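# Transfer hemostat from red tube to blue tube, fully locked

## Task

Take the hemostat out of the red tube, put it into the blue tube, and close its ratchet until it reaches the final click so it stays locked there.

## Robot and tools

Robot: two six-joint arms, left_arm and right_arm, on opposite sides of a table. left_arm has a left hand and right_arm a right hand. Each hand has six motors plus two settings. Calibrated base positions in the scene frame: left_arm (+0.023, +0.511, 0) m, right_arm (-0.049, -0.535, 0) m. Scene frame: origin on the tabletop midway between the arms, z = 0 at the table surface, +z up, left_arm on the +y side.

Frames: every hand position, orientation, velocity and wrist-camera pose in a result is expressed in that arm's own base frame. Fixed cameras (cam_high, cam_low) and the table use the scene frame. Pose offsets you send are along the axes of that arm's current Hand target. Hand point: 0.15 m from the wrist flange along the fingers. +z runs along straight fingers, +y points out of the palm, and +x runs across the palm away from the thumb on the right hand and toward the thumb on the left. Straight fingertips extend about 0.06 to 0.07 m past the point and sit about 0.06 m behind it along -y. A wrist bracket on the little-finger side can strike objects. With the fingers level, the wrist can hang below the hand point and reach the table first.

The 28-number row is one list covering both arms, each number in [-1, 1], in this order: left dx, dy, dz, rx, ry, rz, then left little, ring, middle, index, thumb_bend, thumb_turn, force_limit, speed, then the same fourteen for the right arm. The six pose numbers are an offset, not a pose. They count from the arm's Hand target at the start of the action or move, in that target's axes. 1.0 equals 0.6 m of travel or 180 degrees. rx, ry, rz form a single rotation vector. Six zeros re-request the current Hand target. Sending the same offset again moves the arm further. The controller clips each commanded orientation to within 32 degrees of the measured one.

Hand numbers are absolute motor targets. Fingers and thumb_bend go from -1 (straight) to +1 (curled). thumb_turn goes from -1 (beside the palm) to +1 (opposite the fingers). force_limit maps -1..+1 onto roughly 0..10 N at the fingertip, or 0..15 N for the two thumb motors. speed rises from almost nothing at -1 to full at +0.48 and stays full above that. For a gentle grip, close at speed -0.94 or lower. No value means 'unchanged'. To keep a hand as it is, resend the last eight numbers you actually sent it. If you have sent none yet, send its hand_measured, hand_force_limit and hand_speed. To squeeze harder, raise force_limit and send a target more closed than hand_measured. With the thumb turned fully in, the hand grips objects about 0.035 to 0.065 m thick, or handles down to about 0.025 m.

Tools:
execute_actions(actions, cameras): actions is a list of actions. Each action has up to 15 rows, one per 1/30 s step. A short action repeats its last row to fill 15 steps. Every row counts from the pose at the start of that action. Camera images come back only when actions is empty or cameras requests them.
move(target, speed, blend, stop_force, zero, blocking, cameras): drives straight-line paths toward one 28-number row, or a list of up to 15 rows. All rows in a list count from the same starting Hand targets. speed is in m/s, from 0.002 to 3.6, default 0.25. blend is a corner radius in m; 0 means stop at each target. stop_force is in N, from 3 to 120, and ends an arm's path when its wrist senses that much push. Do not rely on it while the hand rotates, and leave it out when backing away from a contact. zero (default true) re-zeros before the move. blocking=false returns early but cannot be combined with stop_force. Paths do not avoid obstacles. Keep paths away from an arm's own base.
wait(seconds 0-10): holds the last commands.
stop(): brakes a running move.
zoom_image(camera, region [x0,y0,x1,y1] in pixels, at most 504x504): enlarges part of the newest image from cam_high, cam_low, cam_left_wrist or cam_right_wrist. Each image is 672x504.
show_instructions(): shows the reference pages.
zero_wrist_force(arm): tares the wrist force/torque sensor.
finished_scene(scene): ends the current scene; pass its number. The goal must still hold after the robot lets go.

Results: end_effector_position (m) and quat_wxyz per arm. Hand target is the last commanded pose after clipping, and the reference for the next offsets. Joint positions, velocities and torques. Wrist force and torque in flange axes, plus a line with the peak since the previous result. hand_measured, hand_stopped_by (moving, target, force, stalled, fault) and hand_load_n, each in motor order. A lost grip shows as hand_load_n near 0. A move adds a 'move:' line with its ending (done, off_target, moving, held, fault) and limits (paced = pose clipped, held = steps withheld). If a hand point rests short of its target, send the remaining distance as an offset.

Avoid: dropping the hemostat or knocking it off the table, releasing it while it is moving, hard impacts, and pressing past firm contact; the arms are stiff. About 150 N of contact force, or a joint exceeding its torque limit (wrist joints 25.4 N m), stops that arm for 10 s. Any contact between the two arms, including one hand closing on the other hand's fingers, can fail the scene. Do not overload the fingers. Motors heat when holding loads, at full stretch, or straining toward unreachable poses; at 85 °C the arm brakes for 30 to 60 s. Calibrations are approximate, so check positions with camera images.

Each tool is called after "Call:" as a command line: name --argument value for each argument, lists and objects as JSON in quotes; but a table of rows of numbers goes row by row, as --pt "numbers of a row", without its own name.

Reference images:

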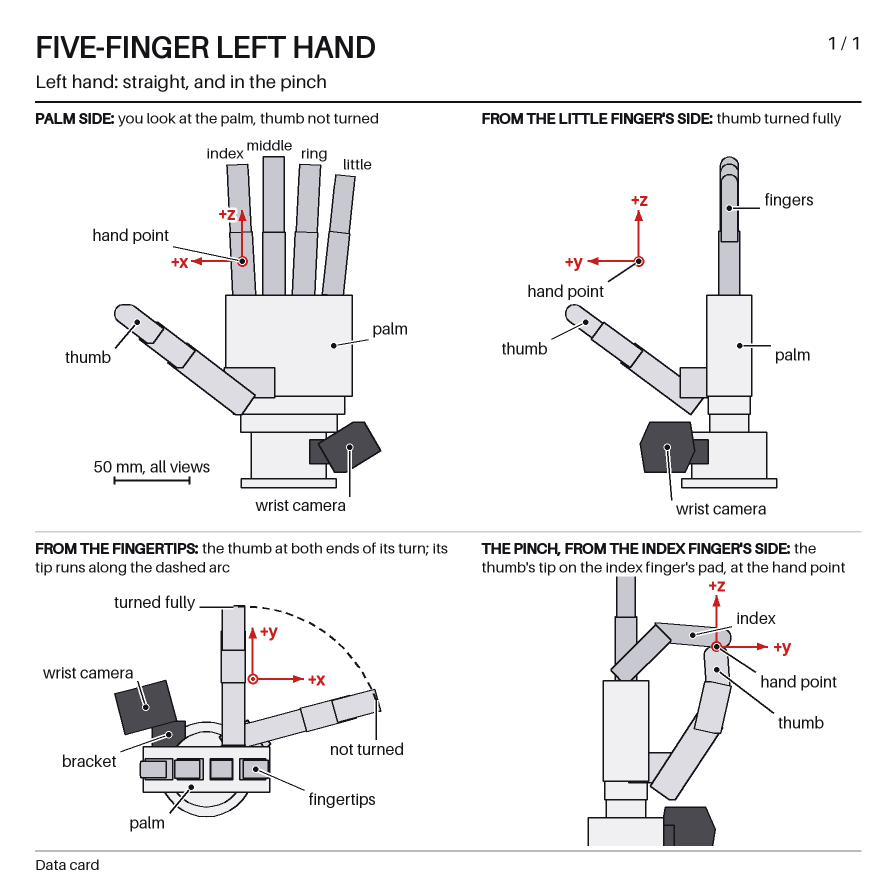

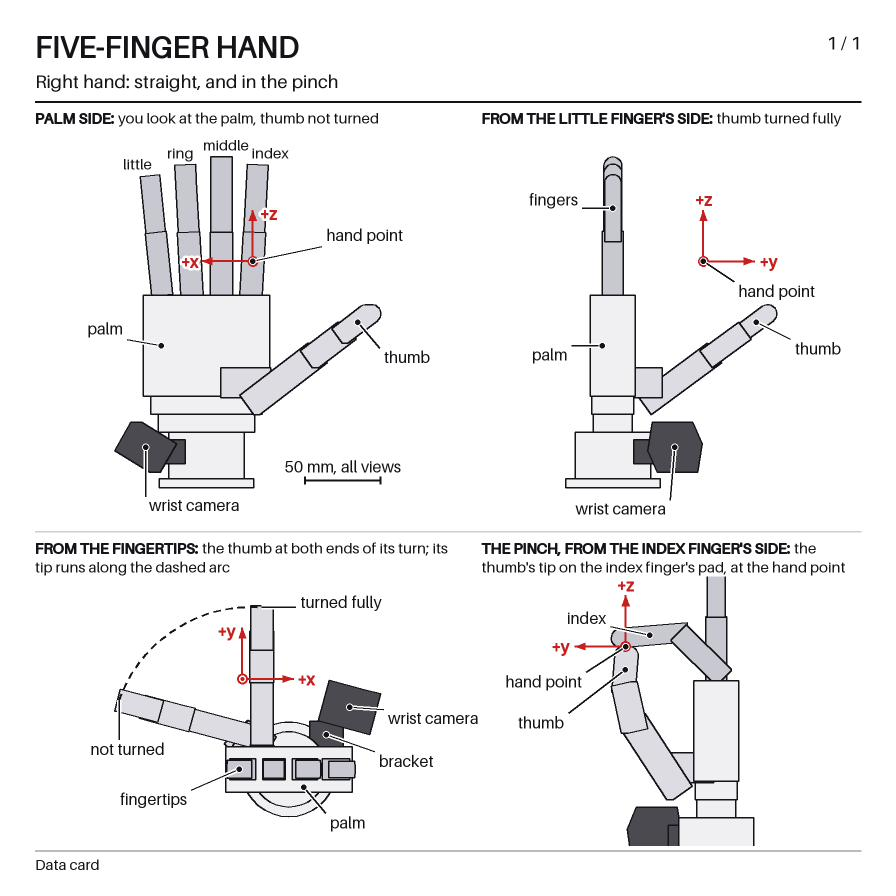

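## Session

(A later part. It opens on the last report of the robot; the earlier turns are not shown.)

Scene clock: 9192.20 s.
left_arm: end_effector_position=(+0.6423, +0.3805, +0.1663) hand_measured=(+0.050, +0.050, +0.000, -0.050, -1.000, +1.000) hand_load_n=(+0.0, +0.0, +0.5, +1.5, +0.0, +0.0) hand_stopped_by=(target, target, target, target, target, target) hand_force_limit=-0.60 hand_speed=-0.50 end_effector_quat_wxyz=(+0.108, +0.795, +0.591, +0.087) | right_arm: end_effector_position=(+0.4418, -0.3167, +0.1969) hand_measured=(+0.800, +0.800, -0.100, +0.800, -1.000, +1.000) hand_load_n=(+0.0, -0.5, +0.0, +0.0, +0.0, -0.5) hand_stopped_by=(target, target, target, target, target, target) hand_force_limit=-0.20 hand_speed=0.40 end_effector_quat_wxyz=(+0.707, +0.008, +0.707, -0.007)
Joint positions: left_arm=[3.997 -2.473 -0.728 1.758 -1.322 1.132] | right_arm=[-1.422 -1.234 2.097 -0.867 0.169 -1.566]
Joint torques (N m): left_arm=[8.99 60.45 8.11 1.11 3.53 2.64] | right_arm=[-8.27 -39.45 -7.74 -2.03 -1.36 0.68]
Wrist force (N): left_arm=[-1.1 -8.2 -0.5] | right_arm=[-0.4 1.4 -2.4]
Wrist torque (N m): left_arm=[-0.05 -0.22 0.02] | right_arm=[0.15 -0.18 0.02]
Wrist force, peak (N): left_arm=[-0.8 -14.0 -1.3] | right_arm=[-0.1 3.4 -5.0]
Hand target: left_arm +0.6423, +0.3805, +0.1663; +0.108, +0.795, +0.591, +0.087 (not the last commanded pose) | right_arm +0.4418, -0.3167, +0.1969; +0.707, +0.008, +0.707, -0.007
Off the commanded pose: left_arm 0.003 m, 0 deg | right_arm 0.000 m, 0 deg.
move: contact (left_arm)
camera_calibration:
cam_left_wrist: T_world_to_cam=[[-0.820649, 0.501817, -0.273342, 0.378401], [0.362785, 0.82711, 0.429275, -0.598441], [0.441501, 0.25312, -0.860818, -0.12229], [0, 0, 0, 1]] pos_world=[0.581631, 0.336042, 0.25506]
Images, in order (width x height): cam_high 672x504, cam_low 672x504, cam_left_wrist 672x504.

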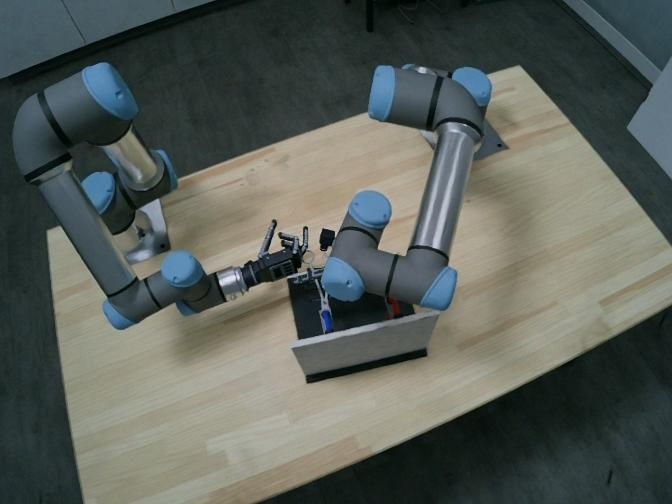

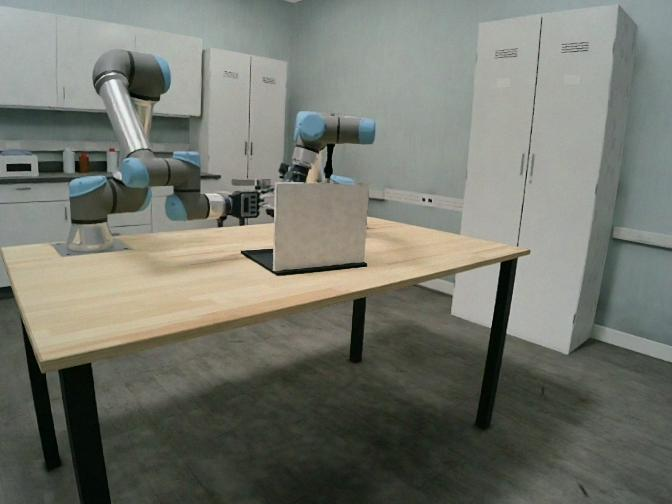

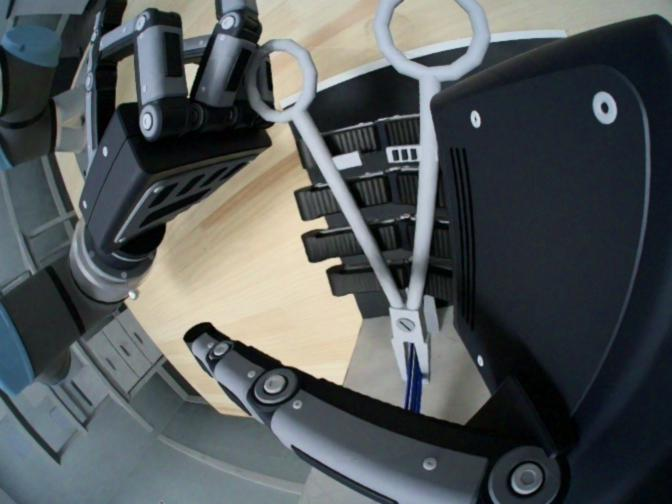

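Call:
move --target '[-0.0007,-0.0064,-0.0018,0,0,0,-1,-1,0.0,-0.05,-1,1,-0.6,-0.6,0,0,0.0,0,0,0,0.8,0.8,-0.1,0.8,-1,1,-0.2,0.4]' --speed 0.008 --cameras '["cam_high", "cam_left_wrist", "cam_low"]'

Call:
zoom_image --camera "cam_low" --region '[240, 188, 275, 222]'

Call:
zoom_image --camera "cam_left_wrist" --region '[120, 0, 500, 420]'

Call:
zoom_image --camera "cam_high" --region '[270, 230, 340, 340]'

Scene clock: 9228.87 s.
left_arm: end_effector_position=(+0.6384, +0.3813, +0.1663) hand_measured=(-1.000, -1.000, +0.000, -0.050, -1.000, +1.000) hand_load_n=(+0.0, +0.0, +0.5, +0.0, +0.0, +0.0) hand_stopped_by=(target, target, target, target, target, target) hand_force_limit=-0.60 hand_speed=-0.60 end_effector_quat_wxyz=(+0.108, +0.795, +0.591, +0.087) | right_arm: end_effector_position=(+0.4418, -0.3167, +0.1969) hand_measured=(+0.800, +0.800, -0.100, +0.800, -1.000, +1.000) hand_load_n=(+0.0, +0.0, +0.0, +0.0, +0.0, -0.5) hand_stopped_by=(target, target, target, target, target, target) hand_force_limit=-0.20 hand_speed=0.40 end_effector_quat_wxyz=(+0.707, +0.008, +0.707, -0.007)
Joint positions: left_arm=[4.002 -2.463 -0.746 1.765 -1.321 1.137] | right_arm=[-1.422 -1.234 2.097 -0.867 0.169 -1.566]
Joint torques (N m): left_arm=[-10.77 44.57 28.93 -4.24 0.97 -2.46] | right_arm=[-8.12 -39.41 -9.54 -2.07 -1.01 0.56]
Wrist force (N): left_arm=[0.3 0.3 -0.1] | right_arm=[-0.1 0.4 0.5]
Wrist torque (N m): left_arm=[0.13 -0.04 -0.05] | right_arm=[-0.04 -0.32 -0.01]
Wrist force, peak (N): left_arm=[-1.2 -8.4 -0.4] | right_arm=[0.0 1.9 -2.7]
Hand target: left_arm +0.6384, +0.3812, +0.1663; +0.108, +0.795, +0.591, +0.087 | right_arm +0.4418, -0.3167, +0.1969; +0.707, +0.008, +0.707, -0.007
Off the commanded pose: left_arm 0.000 m, 0 deg | right_arm 0.000 m, 0 deg.
move: done
camera_calibration:
cam_left_wrist: T_world_to_cam=[[-0.820688, 0.501743, -0.273358, 0.374769], [0.362662, 0.827119, 0.42936, -0.597605], [0.441528, 0.253235, -0.86077, -0.120792], [0, 0, 0, 1]] pos_world=[0.57763, 0.336842, 0.25506]
Images, in order (width x height): cam_high 672x504, cam_low 672x504, cam_left_wrist 672x504.

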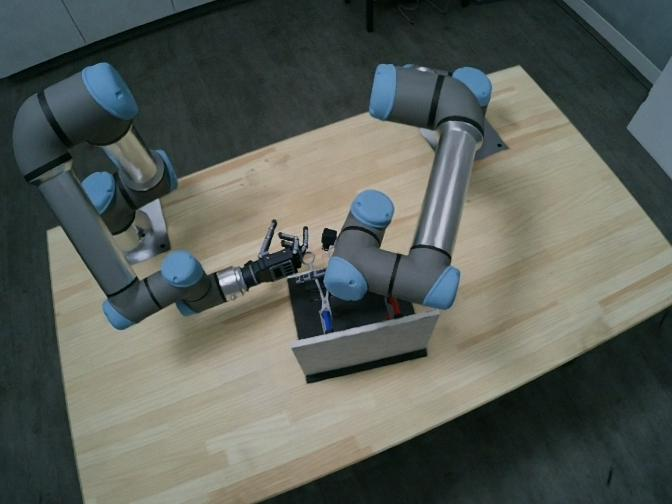

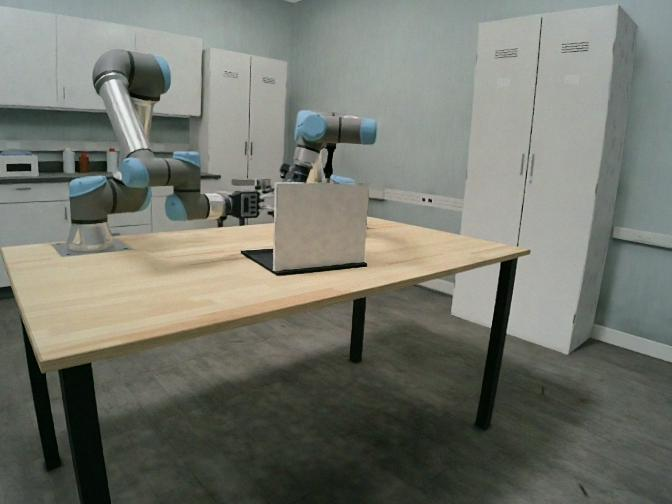

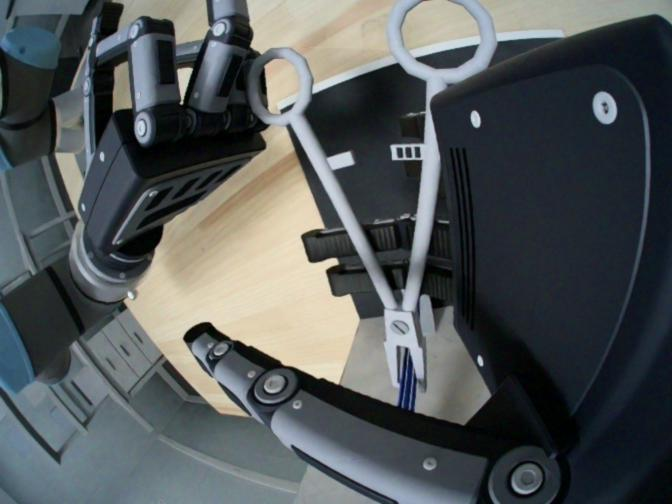

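Scaled by 14.400 from the camera's 672x504 image, which has a finer 960x720 frame.

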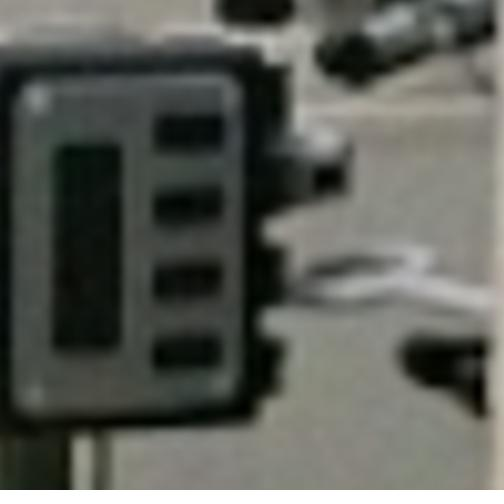

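Scaled by 1.200 from the camera's 672x504 image, which has a finer 960x720 frame.

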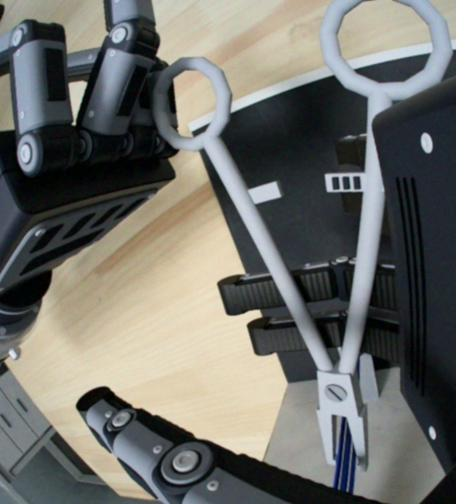

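Scaled by 4.582 from the camera's 672x504 image, which has a finer 960x720 frame.

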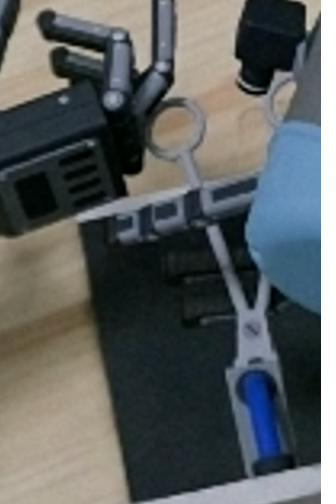

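Call:
move --target '[0,0,0,0,0,0,-1,-1,0.0,-0.05,-1,1,-0.6,-0.6,0,0,-0.0133,0,0,0,0.8,0.8,-0.1,0.8,-1,1,-0.2,0.4]' --speed 0.01 --cameras '["cam_left_wrist", "cam_low"]'

Call:
zoom_image --camera "cam_low" --region '[240, 188, 275, 222]'

Call:
zoom_image --camera "cam_left_wrist" --region '[120, 0, 500, 420]'

Scene clock: 9312.13 s.
left_arm: end_effector_position=(+0.6384, +0.3812, +0.1663) hand_measured=(-1.000, -1.000, +0.000, -0.050, -1.000, +1.000) hand_load_n=(+0.0, +0.0, +0.5, +0.0, +0.0, +0.0) hand_stopped_by=(target, target, target, target, target, target) hand_force_limit=-0.60 hand_speed=-0.60 end_effector_quat_wxyz=(+0.108, +0.795, +0.591, +0.087) | right_arm: end_effector_position=(+0.4337, -0.3165, +0.1969) hand_measured=(+0.800, +0.800, -0.100, +0.800, -1.000, +1.000) hand_load_n=(+0.0, +0.0, +0.0, +0.0, +0.0, +0.0) hand_stopped_by=(target, target, target, target, target, target) hand_force_limit=-0.20 hand_speed=0.40 end_effector_quat_wxyz=(+0.707, +0.008, +0.707, -0.007)
Joint positions: left_arm=[4.002 -2.463 -0.746 1.765 -1.321 1.137] | right_arm=[-1.442 -1.241 2.108 -0.872 0.149 -1.565]
Joint torques (N m): left_arm=[-12.57 45.49 28.41 -3.7 -0.46 -2.7] | right_arm=[6.18 -33.61 -10.39 -2.37 0.38 2.39]
Wrist force (N): left_arm=[0.1 0.1 -0.2] | right_arm=[-0.2 0.5 0.6]
Wrist torque (N m): left_arm=[0.08 -0.02 -0.06] | right_arm=[-0.02 -0.32 -0.02]
Wrist force, peak (N): left_arm=[0.4 -0.8 -0.8] | right_arm=[0.0 1.2 -0.3]
Hand target: left_arm +0.6384, +0.3812, +0.1663; +0.108, +0.795, +0.591, +0.087 | right_arm +0.4338, -0.3165, +0.1969; +0.707, +0.008, +0.707, -0.007
Off the commanded pose: left_arm 0.000 m, 0 deg | right_arm 0.000 m, 0 deg.
move: done
camera_calibration:
cam_left_wrist: T_world_to_cam=[[-0.820649, 0.501817, -0.273342, 0.374822], [0.362785, 0.82711, 0.429275, -0.597562], [0.441501, 0.25312, -0.860818, -0.120831], [0, 0, 0, 1]] pos_world=[0.577731, 0.336742, 0.25496]
Images, in order (width x height): cam_low 672x504, cam_left_wrist 672x504.

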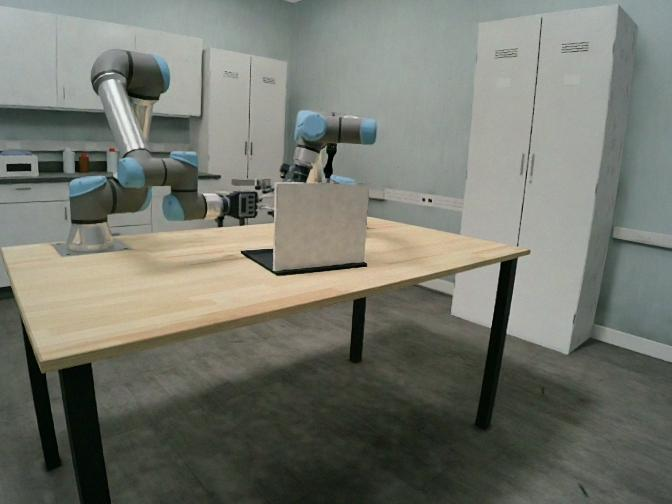

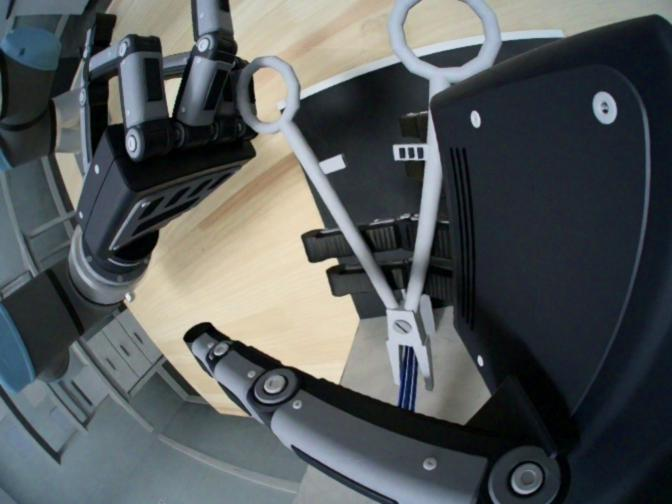

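Scaled by 14.400 from the camera's 672x504 image, which has a finer 960x720 frame.

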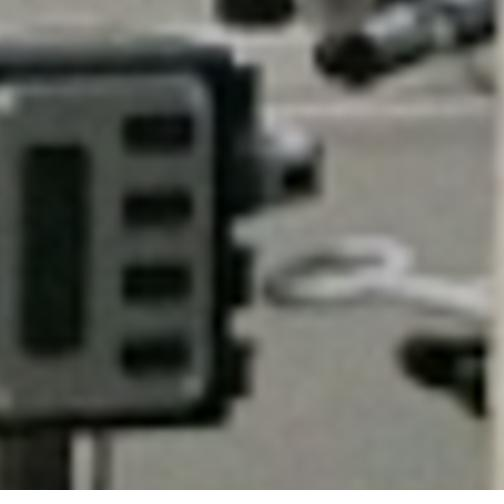

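Scaled by 1.200 from the camera's 672x504 image, which has a finer 960x720 frame.

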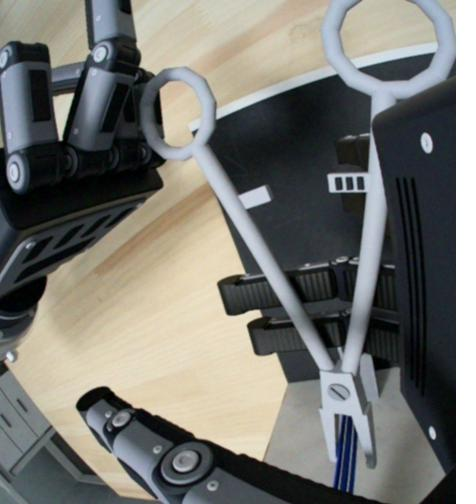

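Call:
execute_actions --actions '[]'

Scene clock: 9361.30 s.
left_arm: end_effector_position=(+0.6384, +0.3812, +0.1663) hand_measured=(-1.000, -1.000, +0.000, -0.050, -1.000, +1.000) hand_load_n=(+0.0, +0.0, +0.5, +0.0, +0.0, +0.0) hand_stopped_by=(target, target, target, target, target, target) hand_force_limit=-0.60 hand_speed=-0.60 end_effector_quat_wxyz=(+0.108, +0.795, +0.591, +0.087) | right_arm: end_effector_position=(+0.4338, -0.3165, +0.1969) hand_measured=(+0.800, +0.800, -0.100, +0.800, -1.000, +1.000) hand_load_n=(+0.0, +0.0, +0.0, +0.0, +0.0, +0.0) hand_stopped_by=(target, target, target, target, target, target) hand_force_limit=-0.20 hand_speed=0.40 end_effector_quat_wxyz=(+0.707, +0.008, +0.707, -0.007)
Joint positions: left_arm=[4.002 -2.463 -0.746 1.765 -1.321 1.137] | right_arm=[-1.442 -1.241 2.108 -0.872 0.149 -1.565]
Joint velocities: within noise
Joint torques (N m): left_arm=[-9.1 46.39 28.49 -3.48 -0.32 -2.49] | right_arm=[13.83 -15.59 -23.49 -1.29 2.71 1.19]
Motor temperatures (°C): left_arm=[24 36 28 33 29 32] | right_arm=[24 28 27 31 33 29]
Wrist force (N): left_arm=[0.4 -0.3 -0.3] | right_arm=[-0.1 0.6 0.1]
Wrist torque (N m): left_arm=[0.09 -0.09 0.00] | right_arm=[0.01 -0.30 -0.01]
Wrist force, peak (N): left_arm=[0.7 -0.1 -0.8] | right_arm=[-0.3 0.9 0.0]
Hand target: left_arm +0.6384, +0.3812, +0.1663; +0.108, +0.795, +0.591, +0.087 | right_arm +0.4338, -0.3165, +0.1969; +0.707, +0.008, +0.707, -0.007
Off the commanded pose: left_arm 0.000 m, 0 deg | right_arm 0.000 m, 0 deg.
camera_calibration:
cam_left_wrist: T_world_to_cam=[[-0.820649, 0.501817, -0.273342, 0.374822], [0.362785, 0.82711, 0.429275, -0.597562], [0.441501, 0.25312, -0.860818, -0.120831], [0, 0, 0, 1]] pos_world=[0.577731, 0.336742, 0.25496]
cam_right_wrist: T_world_to_cam=[[0.0120313, 0.960593, -0.277698, 0.348368], [-0.417287, 0.257203, 0.871618, 0.105193], [0.908695, 0.105393, 0.403937, -0.330396], [0, 0, 0, 1]] pos_world=[0.339933, -0.326875, 0.138512]

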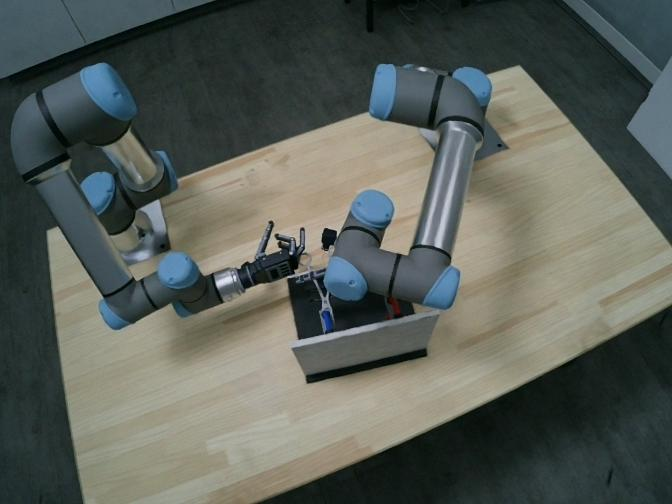

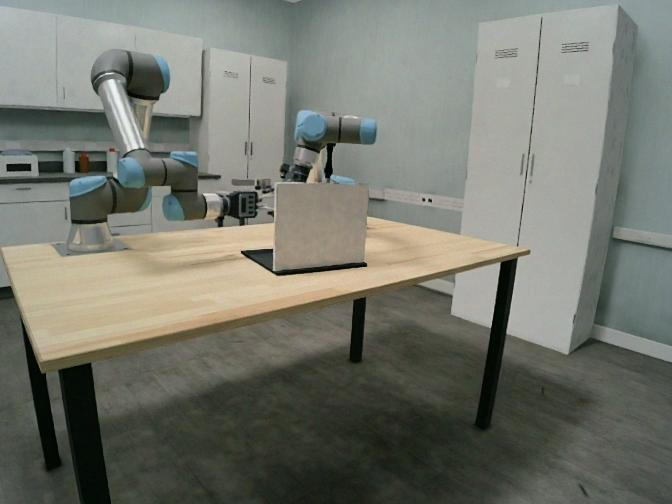

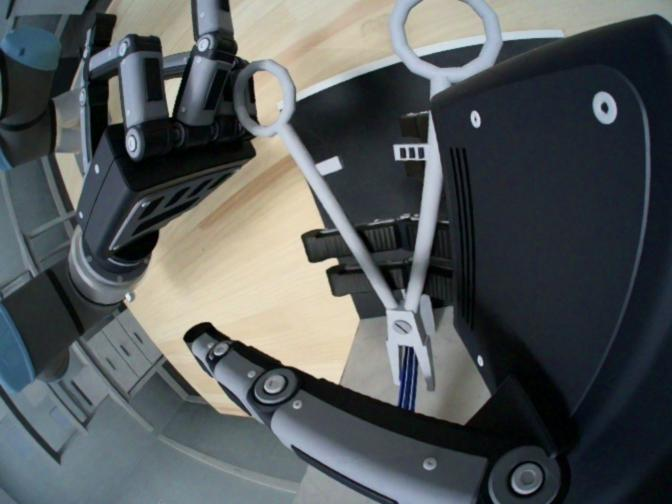

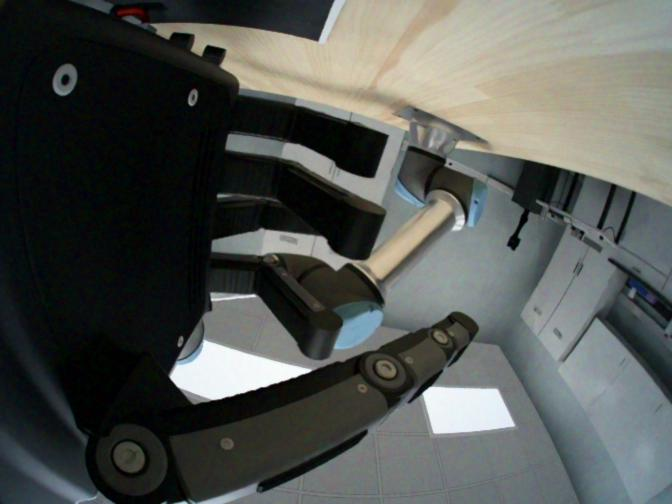

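Call:
zoom_image --camera "cam_left_wrist" --region '[200, 0, 536, 252]'

Call:
zoom_image --camera "cam_low" --region '[215, 175, 285, 235]'

Call:
zoom_image --camera "cam_left_wrist" --region '[340, 260, 480, 420]'

Scaled by 1.500 from the camera's 672x504 image, which has a finer 960x720 frame.

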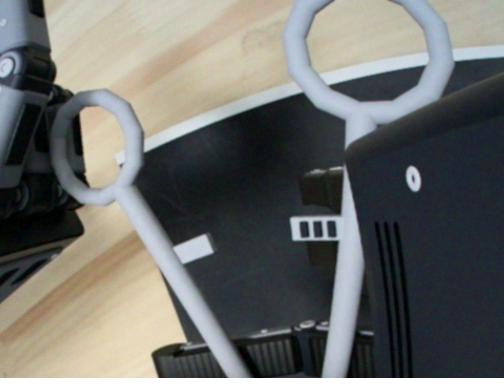

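Scaled by 7.200 from the camera's 672x504 image, which has a finer 960x720 frame.

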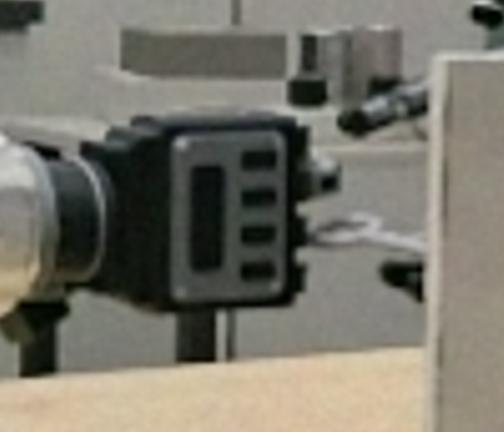

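Scaled by 3.150 from the camera's 672x504 image, which has a finer 960x720 frame.

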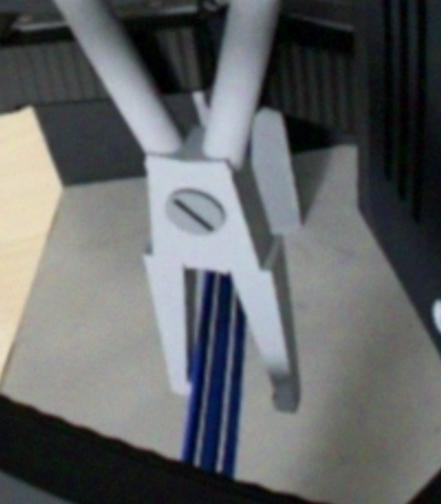

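Call:
move --target '[0,0,0,0,0,0,0.05,0.05,0.0,-0.05,-1,1,-0.6,-0.8,0,0,0,0,0,0,0.8,0.8,-0.1,0.8,-1,1,-0.2,0.4]' --speed 0.01 --cameras '["cam_left_wrist","cam_low"]'

Scene clock: 9438.77 s.
left_arm: end_effector_position=(+0.6384, +0.3812, +0.1663) hand_measured=(+0.050, +0.050, +0.000, -0.050, -1.000, +1.000) hand_load_n=(+0.5, +1.0, +0.0, +0.0, +0.0, +0.0) hand_stopped_by=(target, target, target, target, target, target) hand_force_limit=-0.60 hand_speed=-0.80 end_effector_quat_wxyz=(+0.108, +0.795, +0.591, +0.087) | right_arm: end_effector_position=(+0.4338, -0.3165, +0.1969) hand_measured=(+0.800, +0.800, -0.100, +0.800, -1.000, +1.000) hand_load_n=(+0.0, +0.0, +0.0, +0.0, +0.0, +0.0) hand_stopped_by=(target, target, target, target, target, target) hand_force_limit=-0.20 hand_speed=0.40 end_effector_quat_wxyz=(+0.707, +0.008, +0.707, -0.007)
Joint positions: left_arm=[4.002 -2.463 -0.746 1.765 -1.321 1.137] | right_arm=[-1.442 -1.241 2.108 -0.872 0.149 -1.565]
Joint torques (N m): left_arm=[-2.92 48.07 27.86 -2.85 -0.3 -2.67] | right_arm=[13.88 -14.94 -24.97 1.12 2.75 -0.5]
Wrist force (N): left_arm=[0.6 -1.6 -0.2] | right_arm=[-0.3 1.2 -0.6]
Wrist torque (N m): left_arm=[0.09 -0.07 0.10] | right_arm=[0.06 -0.29 0.01]
Wrist force, peak (N): left_arm=[0.5 -1.8 -0.2] | right_arm=[-0.7 1.2 -1.0]
Hand target: left_arm +0.6384, +0.3812, +0.1663; +0.108, +0.795, +0.591, +0.087 | right_arm +0.4338, -0.3165, +0.1969; +0.707, +0.008, +0.707, -0.007
Off the commanded pose: left_arm 0.000 m, 0 deg | right_arm 0.000 m, 0 deg.
move: done
camera_calibration:
cam_left_wrist: T_world_to_cam=[[-0.820649, 0.501817, -0.273342, 0.374822], [0.362785, 0.82711, 0.429275, -0.597562], [0.441501, 0.25312, -0.860818, -0.120831], [0, 0, 0, 1]] pos_world=[0.577731, 0.336742, 0.25496]
Images, in order (width x height): cam_low 672x504, cam_left_wrist 672x504.

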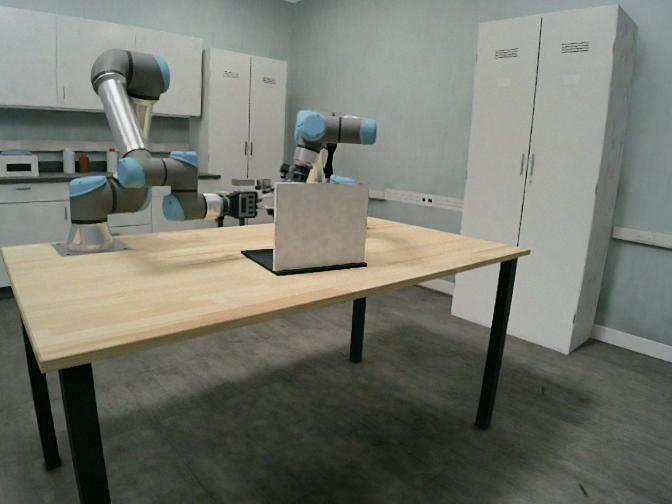

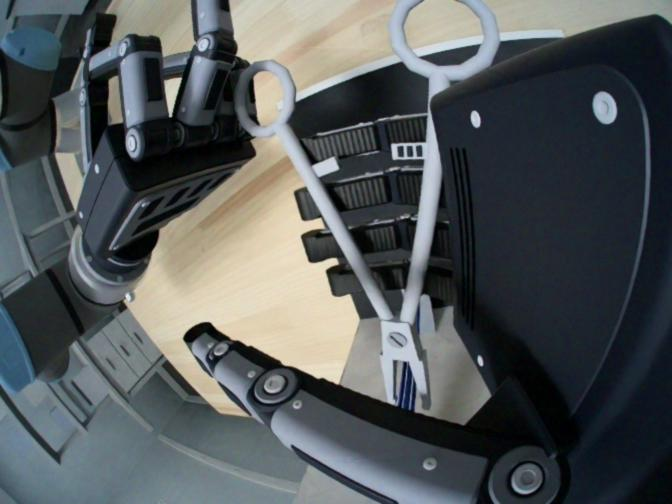

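Call:
move --target '[-0.0001,-0.0027,0.0096,0,0,0,0.05,0.05,0.2,0.2,-1,1,-0.5,-0.9,0,0,0,0,0,0,0.8,0.8,-0.1,0.8,-1,1,-0.2,0.4]' --speed 0.008 --cameras '["cam_left_wrist","cam_low"]'

Call:
zoom_image --camera "cam_low" --region '[215, 175, 285, 235]'

Scene clock: 9576.40 s.
left_arm: end_effector_position=(+0.6384, +0.3812, +0.1602) hand_measured=(+0.050, +0.050, +0.200, +0.200, -1.000, +1.000) hand_load_n=(+0.5, +0.0, +1.0, +0.0, +0.0, +0.0) hand_stopped_by=(target, target, target, target, target, target) hand_force_limit=-0.50 hand_speed=-0.90 end_effector_quat_wxyz=(+0.108, +0.795, +0.591, +0.087) | right_arm: end_effector_position=(+0.4338, -0.3165, +0.1969) hand_measured=(+0.800, +0.800, -0.100, +0.800, -1.000, +1.000) hand_load_n=(+0.0, -0.5, +0.0, +0.0, +0.0, +0.0) hand_stopped_by=(target, target, target, target, target, target) hand_force_limit=-0.20 hand_speed=0.40 end_effector_quat_wxyz=(+0.707, +0.008, +0.707, -0.007)
Joint positions: left_arm=[4.002 -2.465 -0.759 1.779 -1.321 1.137] | right_arm=[-1.442 -1.241 2.108 -0.872 0.149 -1.565]
Joint torques (N m): left_arm=[-8.42 49.88 24.11 -4.09 -0.39 -2.76] | right_arm=[13.17 -15.87 -23.33 1.32 2.73 -0.6]
Wrist force (N): left_arm=[0.3 -0.7 -0.6] | right_arm=[0.0 0.9 -0.4]
Wrist torque (N m): left_arm=[0.12 -0.06 0.04] | right_arm=[0.04 -0.31 0.01]
Wrist force, peak (N): left_arm=[0.8 -2.0 -1.0] | right_arm=[0.0 1.8 -1.2]
Hand target: left_arm +0.6384, +0.3812, +0.1603; +0.108, +0.795, +0.591, +0.087 | right_arm +0.4338, -0.3165, +0.1969; +0.707, +0.008, +0.707, -0.007
Off the commanded pose: left_arm 0.000 m, 0 deg | right_arm 0.000 m, 0 deg.
move: done
camera_calibration:
cam_left_wrist: T_world_to_cam=[[-0.820659, 0.501794, -0.273354, 0.373199], [0.362762, 0.827123, 0.429267, -0.594976], [0.441501, 0.25312, -0.860818, -0.125996], [0, 0, 0, 1]] pos_world=[0.577731, 0.336742, 0.24896]
Images, in order (width x height): cam_low 672x504, cam_left_wrist 672x504.

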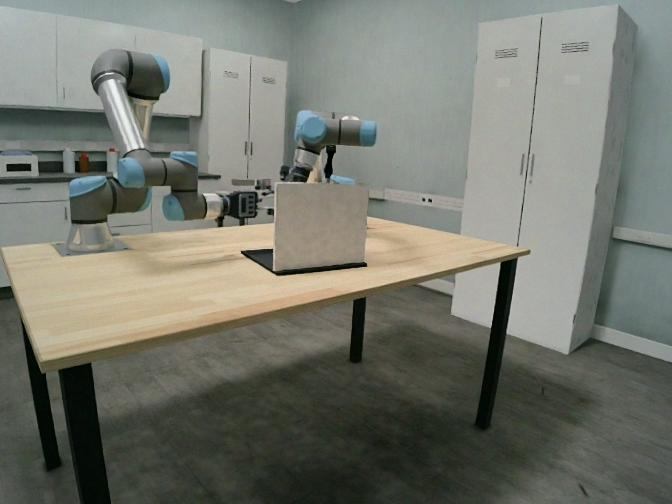

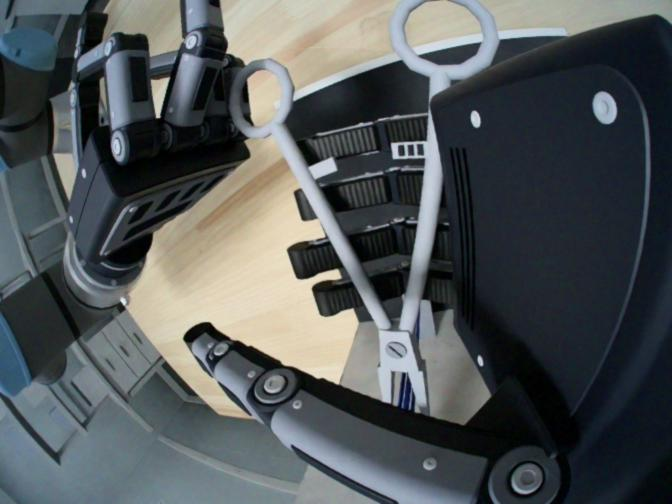

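Scaled by 7.200 from the camera's 672x504 image, which has a finer 960x720 frame.

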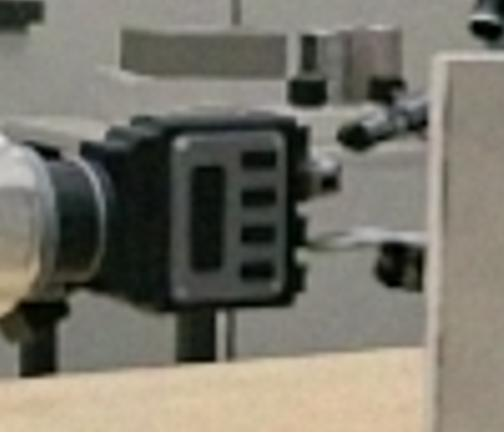

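Call:
zoom_image --camera "cam_low" --region '[240, 188, 275, 222]'

Call:
execute_actions --actions '[]' --cameras '["cam_high", "cam_low"]'

Call:
zoom_image --camera "cam_high" --region '[270, 230, 340, 340]'

Scaled by 14.400 from the camera's 672x504 image, which has a finer 960x720 frame.

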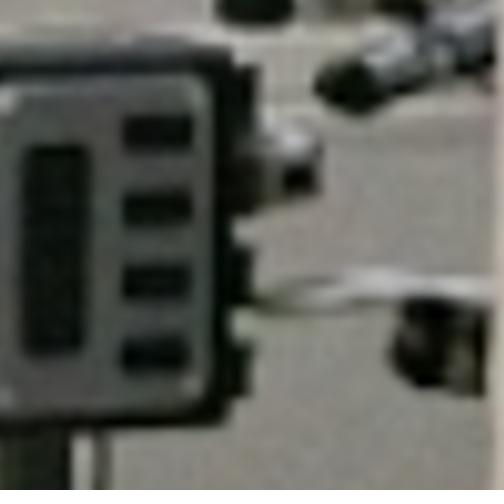

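Scene clock: 9585.50 s.
left_arm: end_effector_position=(+0.6384, +0.3812, +0.1603) hand_measured=(+0.050, +0.050, +0.200, +0.200, -1.000, +1.000) hand_load_n=(+0.0, +0.0, +1.0, +0.0, +0.0, +0.0) hand_stopped_by=(target, target, target, target, target, target) hand_force_limit=-0.50 hand_speed=-0.90 end_effector_quat_wxyz=(+0.108, +0.795, +0.591, +0.087) | right_arm: end_effector_position=(+0.4338, -0.3165, +0.1969) hand_measured=(+0.800, +0.800, -0.100, +0.800, -1.000, +1.000) hand_load_n=(+0.0, +0.0, +0.0, +0.0, +0.0, +0.0) hand_stopped_by=(target, target, target, target, target, target) hand_force_limit=-0.20 hand_speed=0.40 end_effector_quat_wxyz=(+0.707, +0.008, +0.707, -0.007)
Joint positions: left_arm=[4.002 -2.465 -0.759 1.779 -1.321 1.137] | right_arm=[-1.442 -1.241 2.108 -0.872 0.149 -1.565]
Joint velocities: within noise
Joint torques (N m): left_arm=[-13.63 54.42 28.38 -4.18 0.16 -2.43] | right_arm=[12.95 -16.02 -23.89 1.51 2.56 -0.2]
Motor temperatures (°C): left_arm=[24 36 29 33 29 32] | right_arm=[24 27 27 31 33 29]
Wrist force (N): left_arm=[0.4 -0.5 -0.5] | right_arm=[-0.1 0.6 -0.3]
Wrist torque (N m): left_arm=[0.16 -0.06 0.03] | right_arm=[0.00 -0.30 0.00]
Wrist force, peak (N): left_arm=[0.5 -0.9 -0.7] | right_arm=[-0.2 1.0 -0.5]
Hand target: left_arm +0.6384, +0.3812, +0.1603; +0.108, +0.795, +0.591, +0.087 | right_arm +0.4338, -0.3165, +0.1969; +0.707, +0.008, +0.707, -0.007
Off the commanded pose: left_arm 0.000 m, 0 deg | right_arm 0.000 m, 0 deg.
Images, in order (width x height): cam_high 672x504, cam_low 672x504.

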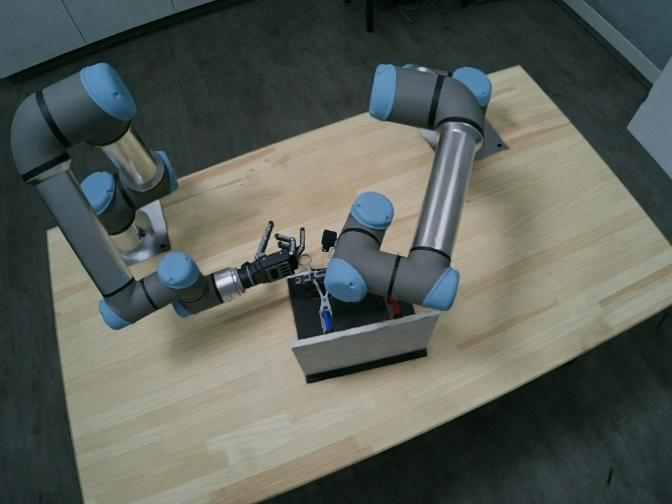

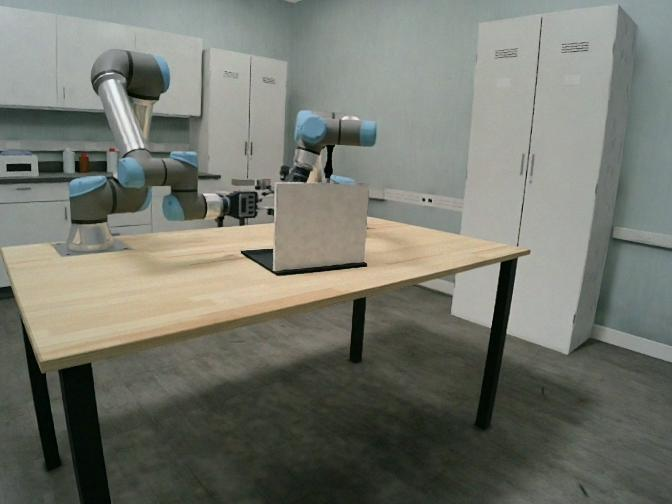

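Scaled by 4.582 from the camera's 672x504 image, which has a finer 960x720 frame.

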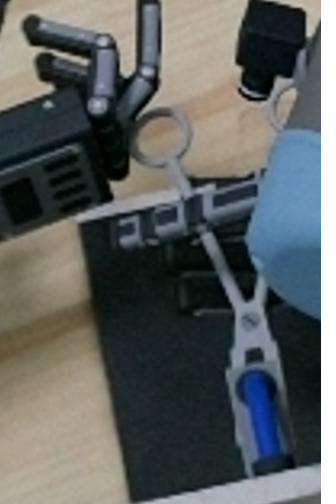

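Call:
move --target '[0,0,0,0,0,0,0.05,0.05,0.32,0.32,-1,1,-0.5,-0.9,0,0,0,0,0,0,0.8,0.8,-0.1,0.8,-1,1,-0.2,0.4]' --speed 0.008 --cameras '["cam_left_wrist","cam_low","cam_high"]'

Call:
zoom_image --camera "cam_low" --region '[240, 188, 275, 222]'

Call:
zoom_image --camera "cam_high" --region '[270, 230, 340, 340]'

Scene clock: 9625.00 s.
left_arm: end_effector_position=(+0.6384, +0.3812, +0.1603) hand_measured=(+0.050, +0.050, +0.320, +0.320, -1.000, +1.000) hand_load_n=(+0.0, +0.0, +1.5, +0.0, +0.0, +0.0) hand_stopped_by=(target, target, target, target, target, target) hand_force_limit=-0.50 hand_speed=-0.90 end_effector_quat_wxyz=(+0.108, +0.795, +0.591, +0.087) | right_arm: end_effector_position=(+0.4338, -0.3165, +0.1969) hand_measured=(+0.800, +0.800, -0.100, +0.800, -1.000, +1.000) hand_load_n=(+0.0, +0.0, -0.5, +0.0, +0.0, -0.5) hand_stopped_by=(target, target, target, target, target, target) hand_force_limit=-0.20 hand_speed=0.40 end_effector_quat_wxyz=(+0.707, +0.008, +0.707, -0.007)
Joint positions: left_arm=[4.002 -2.465 -0.759 1.779 -1.321 1.137] | right_arm=[-1.442 -1.241 2.108 -0.872 0.149 -1.565]
Joint torques (N m): left_arm=[-13.33 54.38 28.78 -4.08 0.72 -2.36] | right_arm=[12.27 -14.56 -24.45 1.41 2.75 -0.19]
Wrist force (N): left_arm=[0.4 -0.2 -0.3] | right_arm=[-0.2 0.9 -0.3]
Wrist torque (N m): left_arm=[0.13 -0.04 0.04] | right_arm=[0.04 -0.30 -0.01]
Wrist force, peak (N): left_arm=[0.8 -0.9 -0.5] | right_arm=[-0.4 1.1 -0.5]
Hand target: left_arm +0.6384, +0.3812, +0.1603; +0.108, +0.795, +0.591, +0.087 | right_arm +0.4338, -0.3165, +0.1969; +0.707, +0.008, +0.707, -0.007
Off the commanded pose: left_arm 0.000 m, 0 deg | right_arm 0.000 m, 0 deg.
move: done
camera_calibration:
cam_left_wrist: T_world_to_cam=[[-0.820649, 0.501817, -0.273342, 0.37321], [0.362785, 0.82711, 0.429275, -0.59503], [0.441501, 0.25312, -0.860818, -0.12591], [0, 0, 0, 1]] pos_world=[0.577731, 0.336742, 0.24906]
Images, in order (width x height): cam_high 672x504, cam_low 672x504, cam_left_wrist 672x504.

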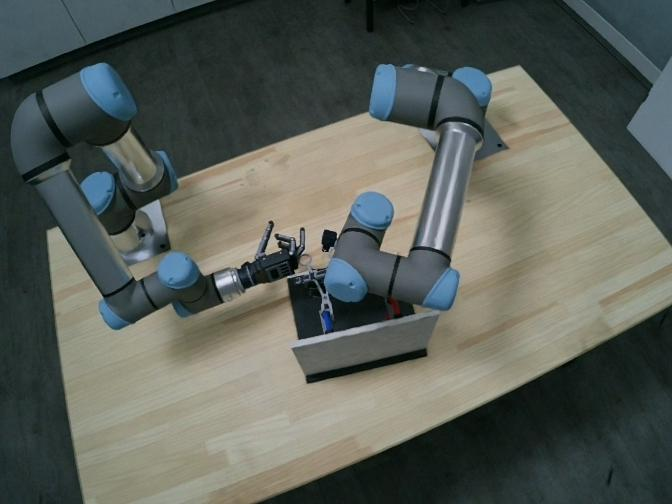

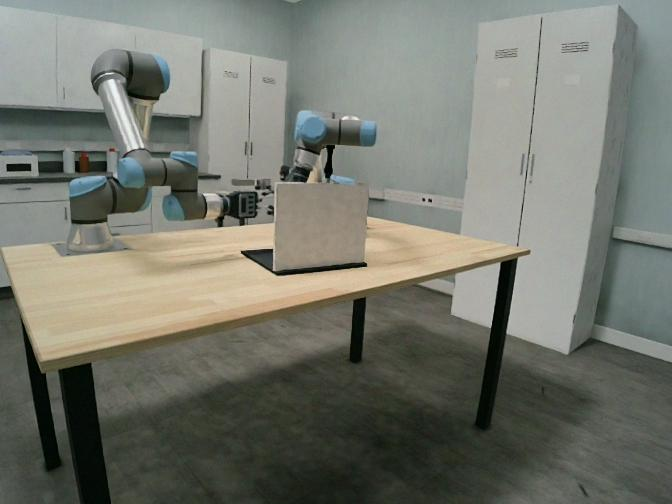

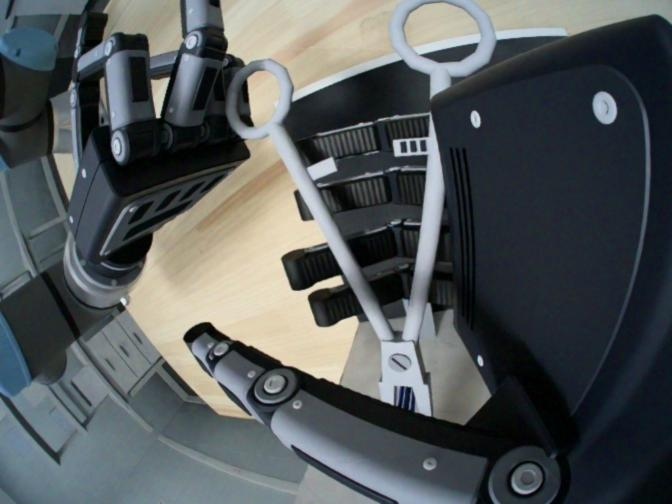

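Scaled by 14.400 from the camera's 672x504 image, which has a finer 960x720 frame.

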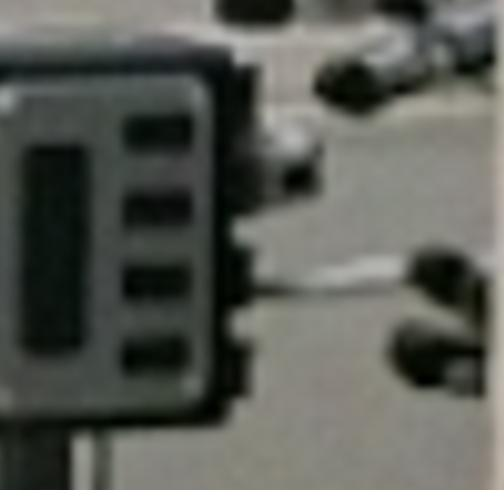

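Scaled by 4.582 from the camera's 672x504 image, which has a finer 960x720 frame.

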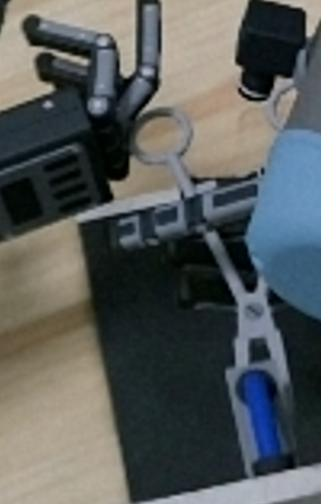

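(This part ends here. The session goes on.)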